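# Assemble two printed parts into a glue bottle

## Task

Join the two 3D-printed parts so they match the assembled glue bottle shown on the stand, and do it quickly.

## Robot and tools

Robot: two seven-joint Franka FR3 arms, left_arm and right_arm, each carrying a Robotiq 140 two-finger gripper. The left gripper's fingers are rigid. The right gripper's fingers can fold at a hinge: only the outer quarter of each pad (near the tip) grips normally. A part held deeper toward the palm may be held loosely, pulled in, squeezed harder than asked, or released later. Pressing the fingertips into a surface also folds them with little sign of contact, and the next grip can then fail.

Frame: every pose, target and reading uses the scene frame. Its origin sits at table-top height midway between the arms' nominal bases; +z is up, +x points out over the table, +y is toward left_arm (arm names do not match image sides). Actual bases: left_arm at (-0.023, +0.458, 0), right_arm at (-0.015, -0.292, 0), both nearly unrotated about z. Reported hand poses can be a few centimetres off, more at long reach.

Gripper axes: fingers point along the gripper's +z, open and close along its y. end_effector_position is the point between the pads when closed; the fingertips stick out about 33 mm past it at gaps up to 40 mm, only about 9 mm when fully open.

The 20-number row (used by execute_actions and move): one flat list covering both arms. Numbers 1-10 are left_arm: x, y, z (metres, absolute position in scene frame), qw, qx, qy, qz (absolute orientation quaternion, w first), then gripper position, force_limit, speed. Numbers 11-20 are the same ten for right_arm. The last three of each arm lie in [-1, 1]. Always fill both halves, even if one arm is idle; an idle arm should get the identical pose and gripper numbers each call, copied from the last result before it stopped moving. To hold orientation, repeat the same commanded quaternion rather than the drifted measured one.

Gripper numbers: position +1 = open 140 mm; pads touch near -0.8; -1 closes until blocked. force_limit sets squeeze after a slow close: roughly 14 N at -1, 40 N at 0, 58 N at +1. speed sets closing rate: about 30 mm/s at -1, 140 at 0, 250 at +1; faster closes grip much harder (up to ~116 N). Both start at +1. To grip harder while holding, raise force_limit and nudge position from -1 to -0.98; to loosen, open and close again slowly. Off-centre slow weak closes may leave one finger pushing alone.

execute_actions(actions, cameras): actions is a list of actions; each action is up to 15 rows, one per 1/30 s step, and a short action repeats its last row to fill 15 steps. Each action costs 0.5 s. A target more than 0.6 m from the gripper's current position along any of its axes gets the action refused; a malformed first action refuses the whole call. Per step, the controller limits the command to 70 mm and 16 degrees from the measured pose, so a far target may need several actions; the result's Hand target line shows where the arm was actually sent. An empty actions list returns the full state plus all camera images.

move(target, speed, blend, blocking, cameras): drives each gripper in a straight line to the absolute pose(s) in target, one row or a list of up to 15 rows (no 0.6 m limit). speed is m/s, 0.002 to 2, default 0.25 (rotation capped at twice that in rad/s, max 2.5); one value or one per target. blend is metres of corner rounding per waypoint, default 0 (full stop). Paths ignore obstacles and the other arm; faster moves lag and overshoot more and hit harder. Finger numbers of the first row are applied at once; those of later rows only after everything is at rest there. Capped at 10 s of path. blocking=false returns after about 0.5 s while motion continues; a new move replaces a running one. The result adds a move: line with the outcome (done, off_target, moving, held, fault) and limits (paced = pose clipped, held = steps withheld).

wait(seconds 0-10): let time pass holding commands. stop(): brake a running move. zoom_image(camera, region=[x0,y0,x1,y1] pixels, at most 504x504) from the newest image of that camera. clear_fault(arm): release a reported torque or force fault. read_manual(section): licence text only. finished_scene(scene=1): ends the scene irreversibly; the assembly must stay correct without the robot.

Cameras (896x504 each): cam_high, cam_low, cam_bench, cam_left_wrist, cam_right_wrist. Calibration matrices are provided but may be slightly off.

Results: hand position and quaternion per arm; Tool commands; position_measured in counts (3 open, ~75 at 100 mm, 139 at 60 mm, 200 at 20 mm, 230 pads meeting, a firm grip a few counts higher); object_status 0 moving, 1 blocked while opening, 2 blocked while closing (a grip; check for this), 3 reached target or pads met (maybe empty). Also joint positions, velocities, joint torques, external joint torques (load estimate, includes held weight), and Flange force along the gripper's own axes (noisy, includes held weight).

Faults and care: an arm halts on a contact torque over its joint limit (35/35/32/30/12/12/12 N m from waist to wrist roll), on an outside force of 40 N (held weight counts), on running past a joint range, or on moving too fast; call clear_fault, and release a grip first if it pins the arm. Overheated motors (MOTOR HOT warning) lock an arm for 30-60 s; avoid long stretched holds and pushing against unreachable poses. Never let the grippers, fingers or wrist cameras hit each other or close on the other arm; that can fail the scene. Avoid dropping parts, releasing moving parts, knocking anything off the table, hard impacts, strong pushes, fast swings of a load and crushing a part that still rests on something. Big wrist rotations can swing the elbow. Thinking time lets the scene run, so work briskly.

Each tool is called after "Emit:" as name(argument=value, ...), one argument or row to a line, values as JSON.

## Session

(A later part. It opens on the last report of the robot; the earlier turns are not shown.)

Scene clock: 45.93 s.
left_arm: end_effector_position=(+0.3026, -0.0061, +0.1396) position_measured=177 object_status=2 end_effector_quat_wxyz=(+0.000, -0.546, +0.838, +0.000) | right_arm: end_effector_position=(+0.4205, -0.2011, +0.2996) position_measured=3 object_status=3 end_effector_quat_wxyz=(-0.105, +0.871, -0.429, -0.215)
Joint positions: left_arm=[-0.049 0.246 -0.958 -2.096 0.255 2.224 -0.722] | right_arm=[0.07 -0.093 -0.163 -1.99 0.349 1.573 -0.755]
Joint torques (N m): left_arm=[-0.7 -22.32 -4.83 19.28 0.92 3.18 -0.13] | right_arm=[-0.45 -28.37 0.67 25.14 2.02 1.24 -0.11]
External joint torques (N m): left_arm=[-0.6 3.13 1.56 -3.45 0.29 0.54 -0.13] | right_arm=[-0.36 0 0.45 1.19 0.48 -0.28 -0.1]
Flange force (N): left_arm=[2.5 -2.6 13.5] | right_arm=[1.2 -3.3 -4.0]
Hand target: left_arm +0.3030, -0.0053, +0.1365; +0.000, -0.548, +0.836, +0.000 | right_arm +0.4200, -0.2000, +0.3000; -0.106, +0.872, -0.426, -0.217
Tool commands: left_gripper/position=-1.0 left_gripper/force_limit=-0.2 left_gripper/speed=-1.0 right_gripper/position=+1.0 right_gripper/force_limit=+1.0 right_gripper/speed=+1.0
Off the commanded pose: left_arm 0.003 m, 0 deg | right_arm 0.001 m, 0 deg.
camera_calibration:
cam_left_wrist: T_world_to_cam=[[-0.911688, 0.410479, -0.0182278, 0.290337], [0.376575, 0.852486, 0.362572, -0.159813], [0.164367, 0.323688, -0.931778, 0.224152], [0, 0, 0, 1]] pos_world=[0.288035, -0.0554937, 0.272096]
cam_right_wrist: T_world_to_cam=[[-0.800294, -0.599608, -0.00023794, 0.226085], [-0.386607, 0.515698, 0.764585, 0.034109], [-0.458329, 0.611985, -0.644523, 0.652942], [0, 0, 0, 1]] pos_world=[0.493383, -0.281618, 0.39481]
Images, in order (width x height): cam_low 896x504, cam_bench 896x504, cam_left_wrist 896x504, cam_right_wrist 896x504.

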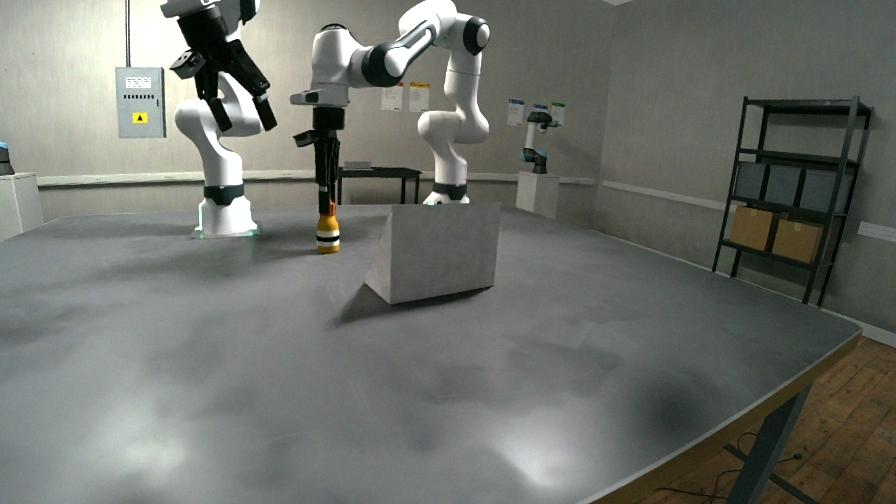

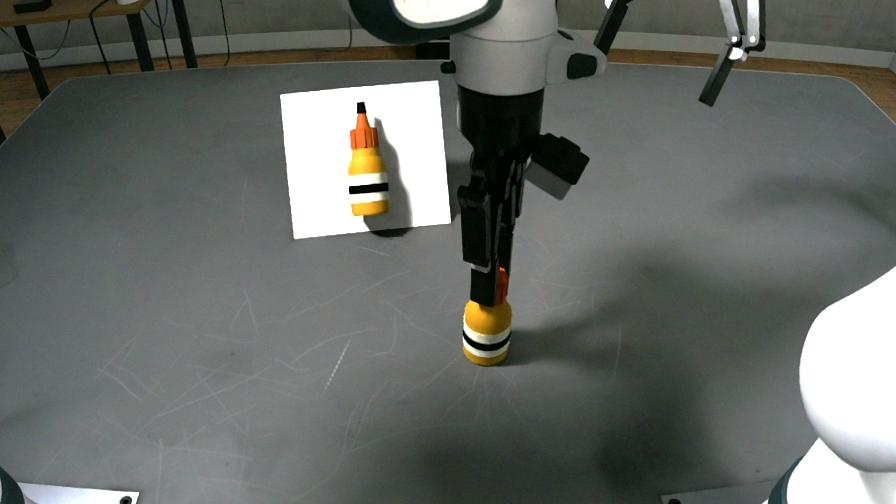

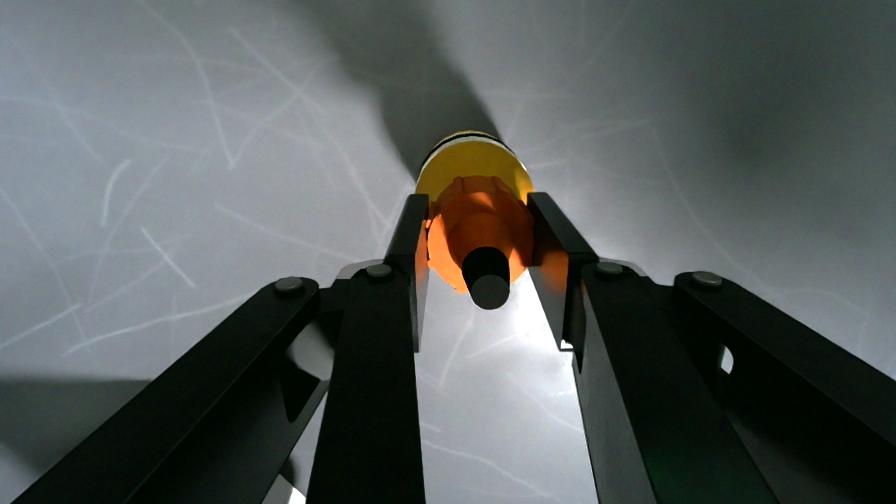

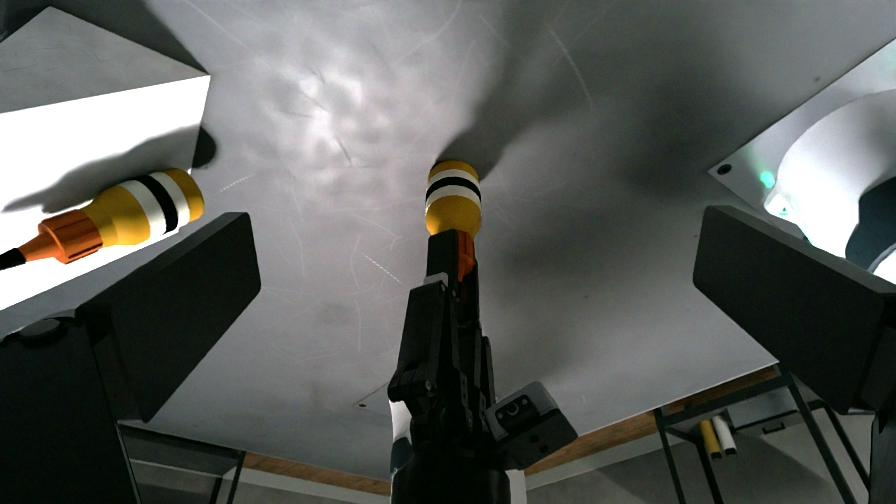

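Emit:
move(
  target=[
    [0.303, -0.0053, 0.1348, 0, 0.5483, -0.8363, 0, -1, -0.2, -1, 0.42, -0.20, 0.30, -0.1064, 0.8719, -0.4266, -0.2173, 1, 1, 1],
  ],
  speed=0.02,
  cameras=["cam_low", "cam_bench", "cam_right_wrist"],
)

Emit:
zoom_image(
  camera="cam_low",
  region=[300, 180, 355, 260],
)

Emit:
zoom_image(
  camera="cam_right_wrist",
  region=[415, 200, 495, 280],
)

Scene clock: 48.67 s.
left_arm: end_effector_position=(+0.3028, -0.0067, +0.1397) position_measured=177 object_status=2 end_effector_quat_wxyz=(+0.001, -0.546, +0.838, -0.001) | right_arm: end_effector_position=(+0.4205, -0.2011, +0.2996) position_measured=3 object_status=3 end_effector_quat_wxyz=(-0.105, +0.871, -0.429, -0.215)
Joint positions: left_arm=[-0.052 0.246 -0.956 -2.095 0.257 2.225 -0.723] | right_arm=[0.07 -0.093 -0.163 -1.99 0.349 1.573 -0.755]
Joint torques (N m): left_arm=[-0.43 -20.72 -3.85 18.32 1.08 3.43 -0.11] | right_arm=[-0.48 -28.34 0.68 25.1 1.99 1.27 -0.13]
External joint torques (N m): left_arm=[-0.51 4.6 2.33 -4.29 0.46 0.81 -0.11] | right_arm=[-0.39 0 0.47 1.16 0.46 -0.24 -0.11]
Flange force (N): left_arm=[4.2 -5.7 18.8] | right_arm=[1.2 -3.2 -3.9]
Hand target: left_arm +0.3029, -0.0053, +0.1349; +0.000, -0.548, +0.836, +0.000 | right_arm +0.4200, -0.2000, +0.3000; -0.106, +0.872, -0.426, -0.217
Off the commanded pose: left_arm 0.005 m, 0 deg | right_arm 0.001 m, 0 deg.
move: off_target (left_arm)
camera_calibration:
cam_right_wrist: T_world_to_cam=[[-0.800294, -0.599608, -0.00023794, 0.226085], [-0.386607, 0.515698, 0.764585, 0.034109], [-0.458329, 0.611985, -0.644523, 0.652942], [0, 0, 0, 1]] pos_world=[0.493383, -0.281618, 0.39481]
Images, in order (width x height): cam_low 896x504, cam_bench 896x504, cam_right_wrist 896x504.

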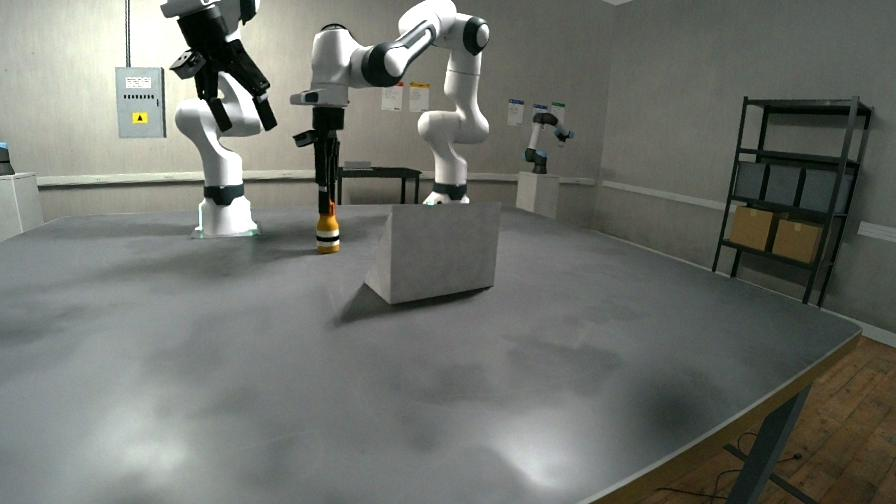

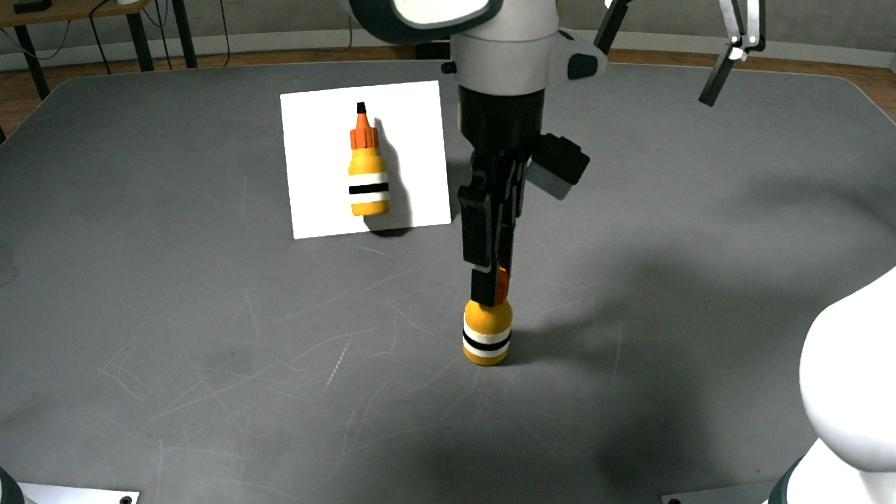

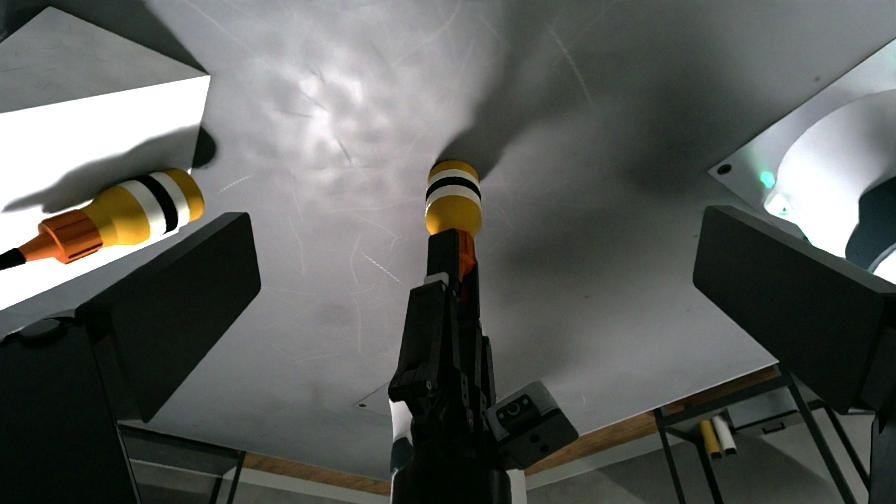

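Scaled by 6.300 from the camera's 896x504 image, which has a finer 1280x720 frame.

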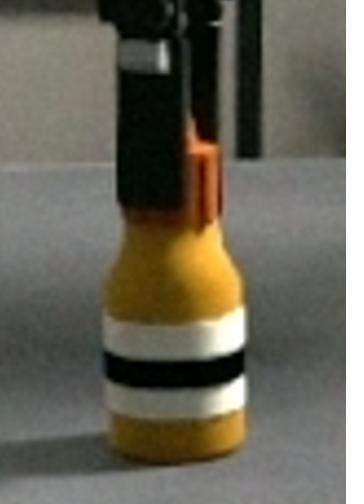

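Scaled by 6.300 from the camera's 896x504 image, which has a finer 1280x720 frame.

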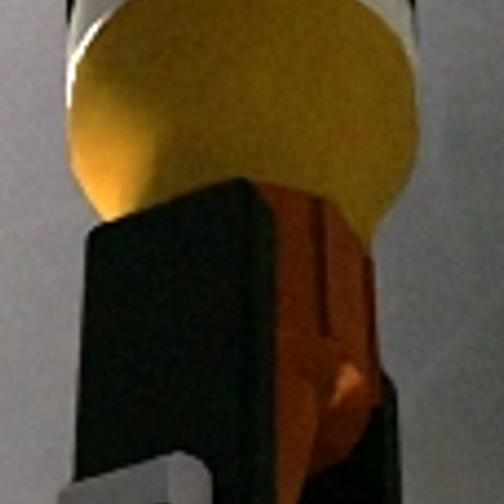

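Emit:
move(
  target=[
    [0.3033, -0.0065, 0.1398, 0, 0.5483, -0.8363, 0, -1, -0.2, -1, 0.42, -0.20, 0.30, -0.1064, 0.8719, -0.4266, -0.2173, 1, 1, 1],
    [0.3033, -0.0065, 0.1398, 0, 0.5483, -0.8363, 0, 0.35, -0.2, -0.7, 0.42, -0.20, 0.30, -0.1064, 0.8719, -0.4266, -0.2173, 1, 1, 1],
    [0.3033, -0.0065, 0.28, 0, 0.5483, -0.8363, 0, 0.35, -0.2, -0.7, 0.42, -0.20, 0.30, -0.1064, 0.8719, -0.4266, -0.2173, 1, 1, 1],
  ],
  speed=[0.02, 0.05, 0.12],
  cameras=["all"],
)

Emit:
zoom_image(
  camera="cam_low",
  region=[300, 180, 355, 260],
)

Emit:
zoom_image(
  camera="cam_right_wrist",
  region=[400, 150, 510, 320],
)

Emit:
zoom_image(
  camera="cam_bench",
  region=[440, 230, 540, 380],
)

Scene clock: 53.60 s.
left_arm: end_effector_position=(+0.3038, -0.0067, +0.2790) position_measured=85 object_status=3 end_effector_quat_wxyz=(+0.001, -0.551, +0.835, +0.000) | right_arm: end_effector_position=(+0.4205, -0.2011, +0.2996) position_measured=3 object_status=3 end_effector_quat_wxyz=(-0.105, +0.871, -0.429, -0.215)
Joint positions: left_arm=[0.034 0.044 -1.021 -1.885 0.042 1.909 -0.585] | right_arm=[0.07 -0.093 -0.163 -1.99 0.349 1.573 -0.755]
Joint velocities: left_arm=[0 0 -0.002 0.001 -0.001 -0.002 0.005] | right_arm=[within noise]
Joint torques (N m): left_arm=[0.06 -20.31 -1.41 24.75 0.28 2.44 0.28] | right_arm=[-0.4 -28.33 0.64 25.2 2.01 1.28 -0.16]
External joint torques (N m): left_arm=[0.07 -1.05 -0.21 0.08 -0.46 -0.17 0.28] | right_arm=[-0.33 0.09 0.4 1.22 0.48 -0.25 -0.14]
Flange force (N): left_arm=[-5.2 7.4 -1.8] | right_arm=[1.5 -3.6 -4.1]
Hand target: left_arm +0.3033, -0.0065, +0.2800; +0.000, -0.548, +0.836, +0.000 | right_arm +0.4200, -0.2000, +0.3000; -0.106, +0.872, -0.426, -0.217
Off the commanded pose: left_arm 0.001 m, 0 deg | right_arm 0.001 m, 0 deg.
move: done
camera_calibration:
cam_left_wrist: T_world_to_cam=[[-0.916589, 0.399375, -0.0190554, 0.296007], [0.365848, 0.856962, 0.363004, -0.207028], [0.161304, 0.325754, -0.931593, 0.354879], [0, 0, 0, 1]] pos_world=[0.289814, -0.0564055, 0.411395]
cam_right_wrist: T_world_to_cam=[[-0.800294, -0.599608, -0.00023794, 0.226085], [-0.386607, 0.515698, 0.764585, 0.034109], [-0.458329, 0.611985, -0.644523, 0.652942], [0, 0, 0, 1]] pos_world=[0.493383, -0.281618, 0.39481]

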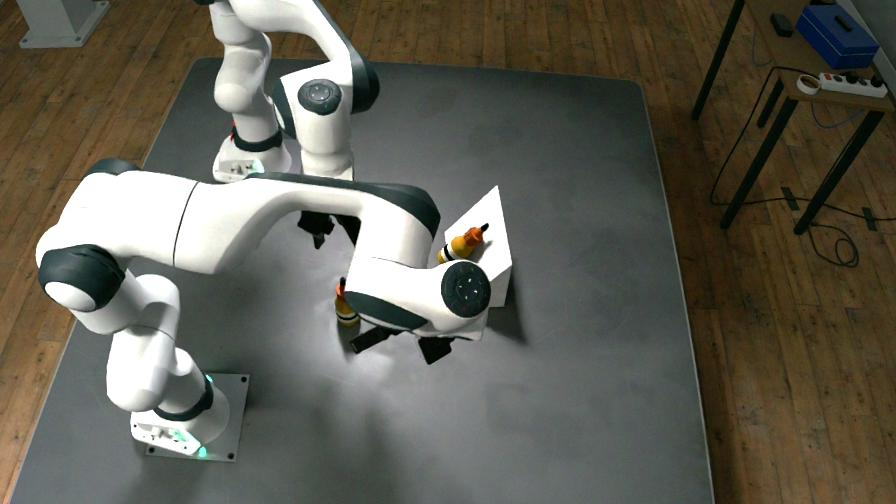

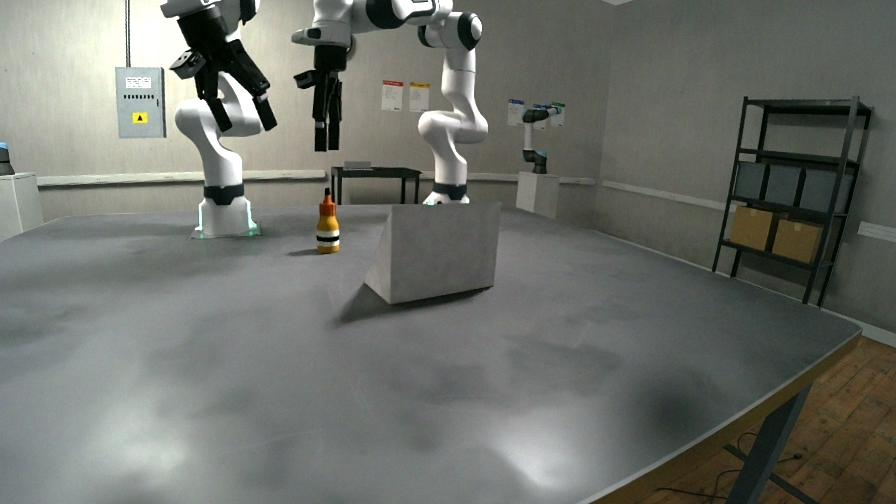

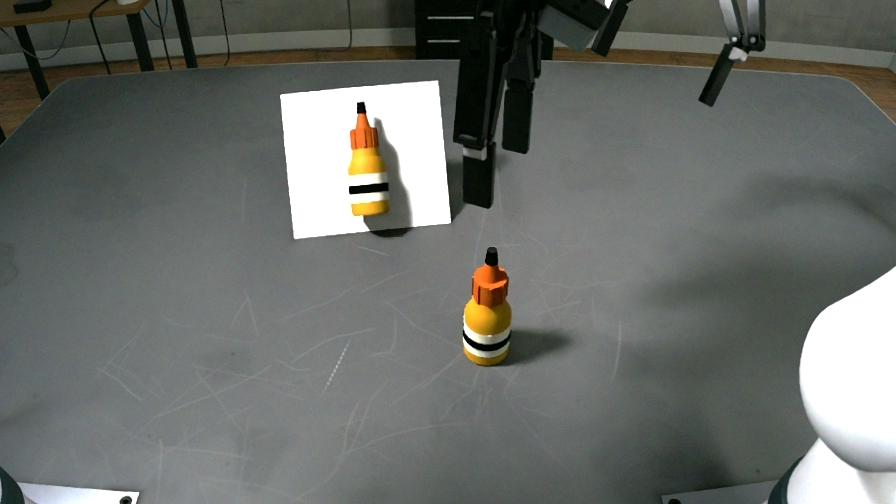

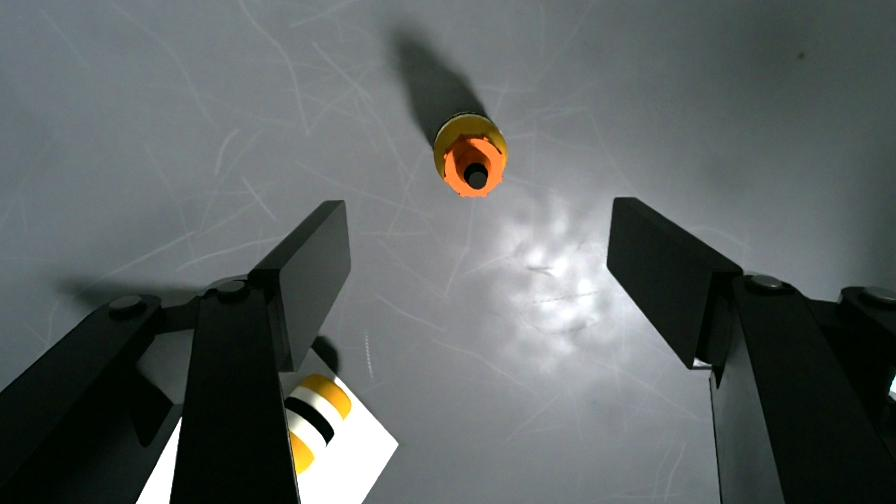

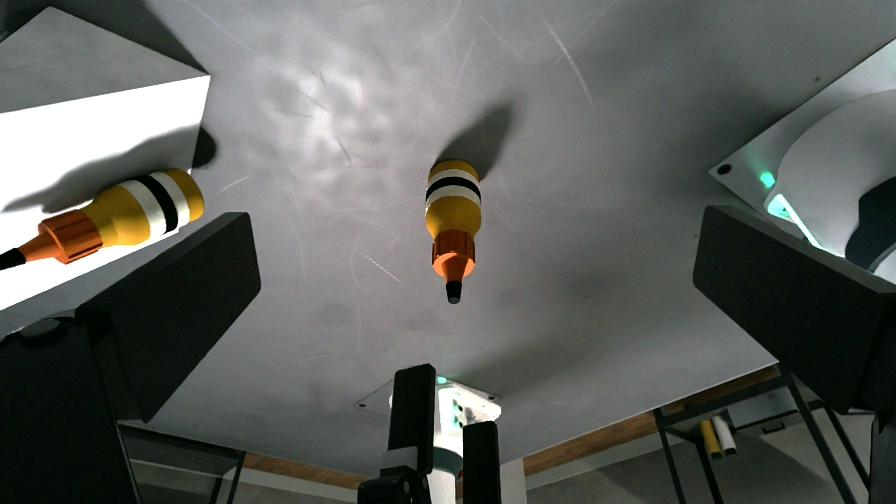

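Scaled by 6.300 from the camera's 896x504 image, which has a finer 1280x720 frame.

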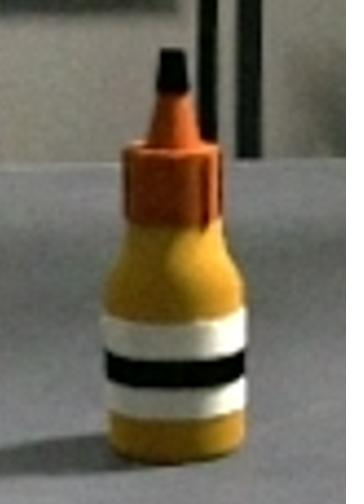

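Scaled by 2.965 from the camera's 896x504 image, which has a finer 1280x720 frame.

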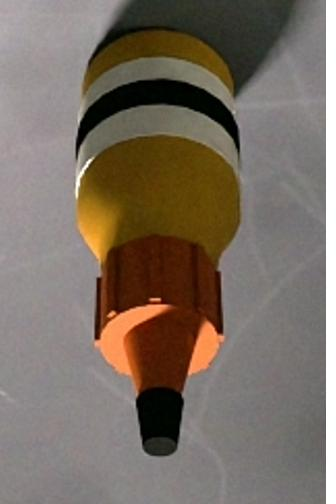

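Scaled by 3.360 from the camera's 896x504 image, which has a finer 1280x720 frame.

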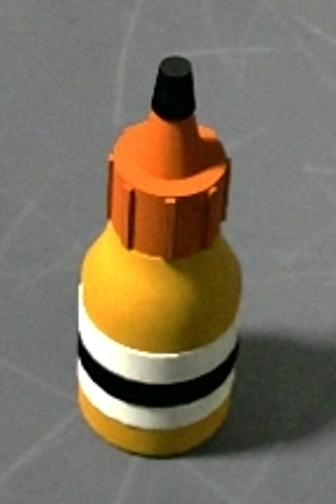

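Emit:
finished_scene(
)

The scene is finished: the task was done.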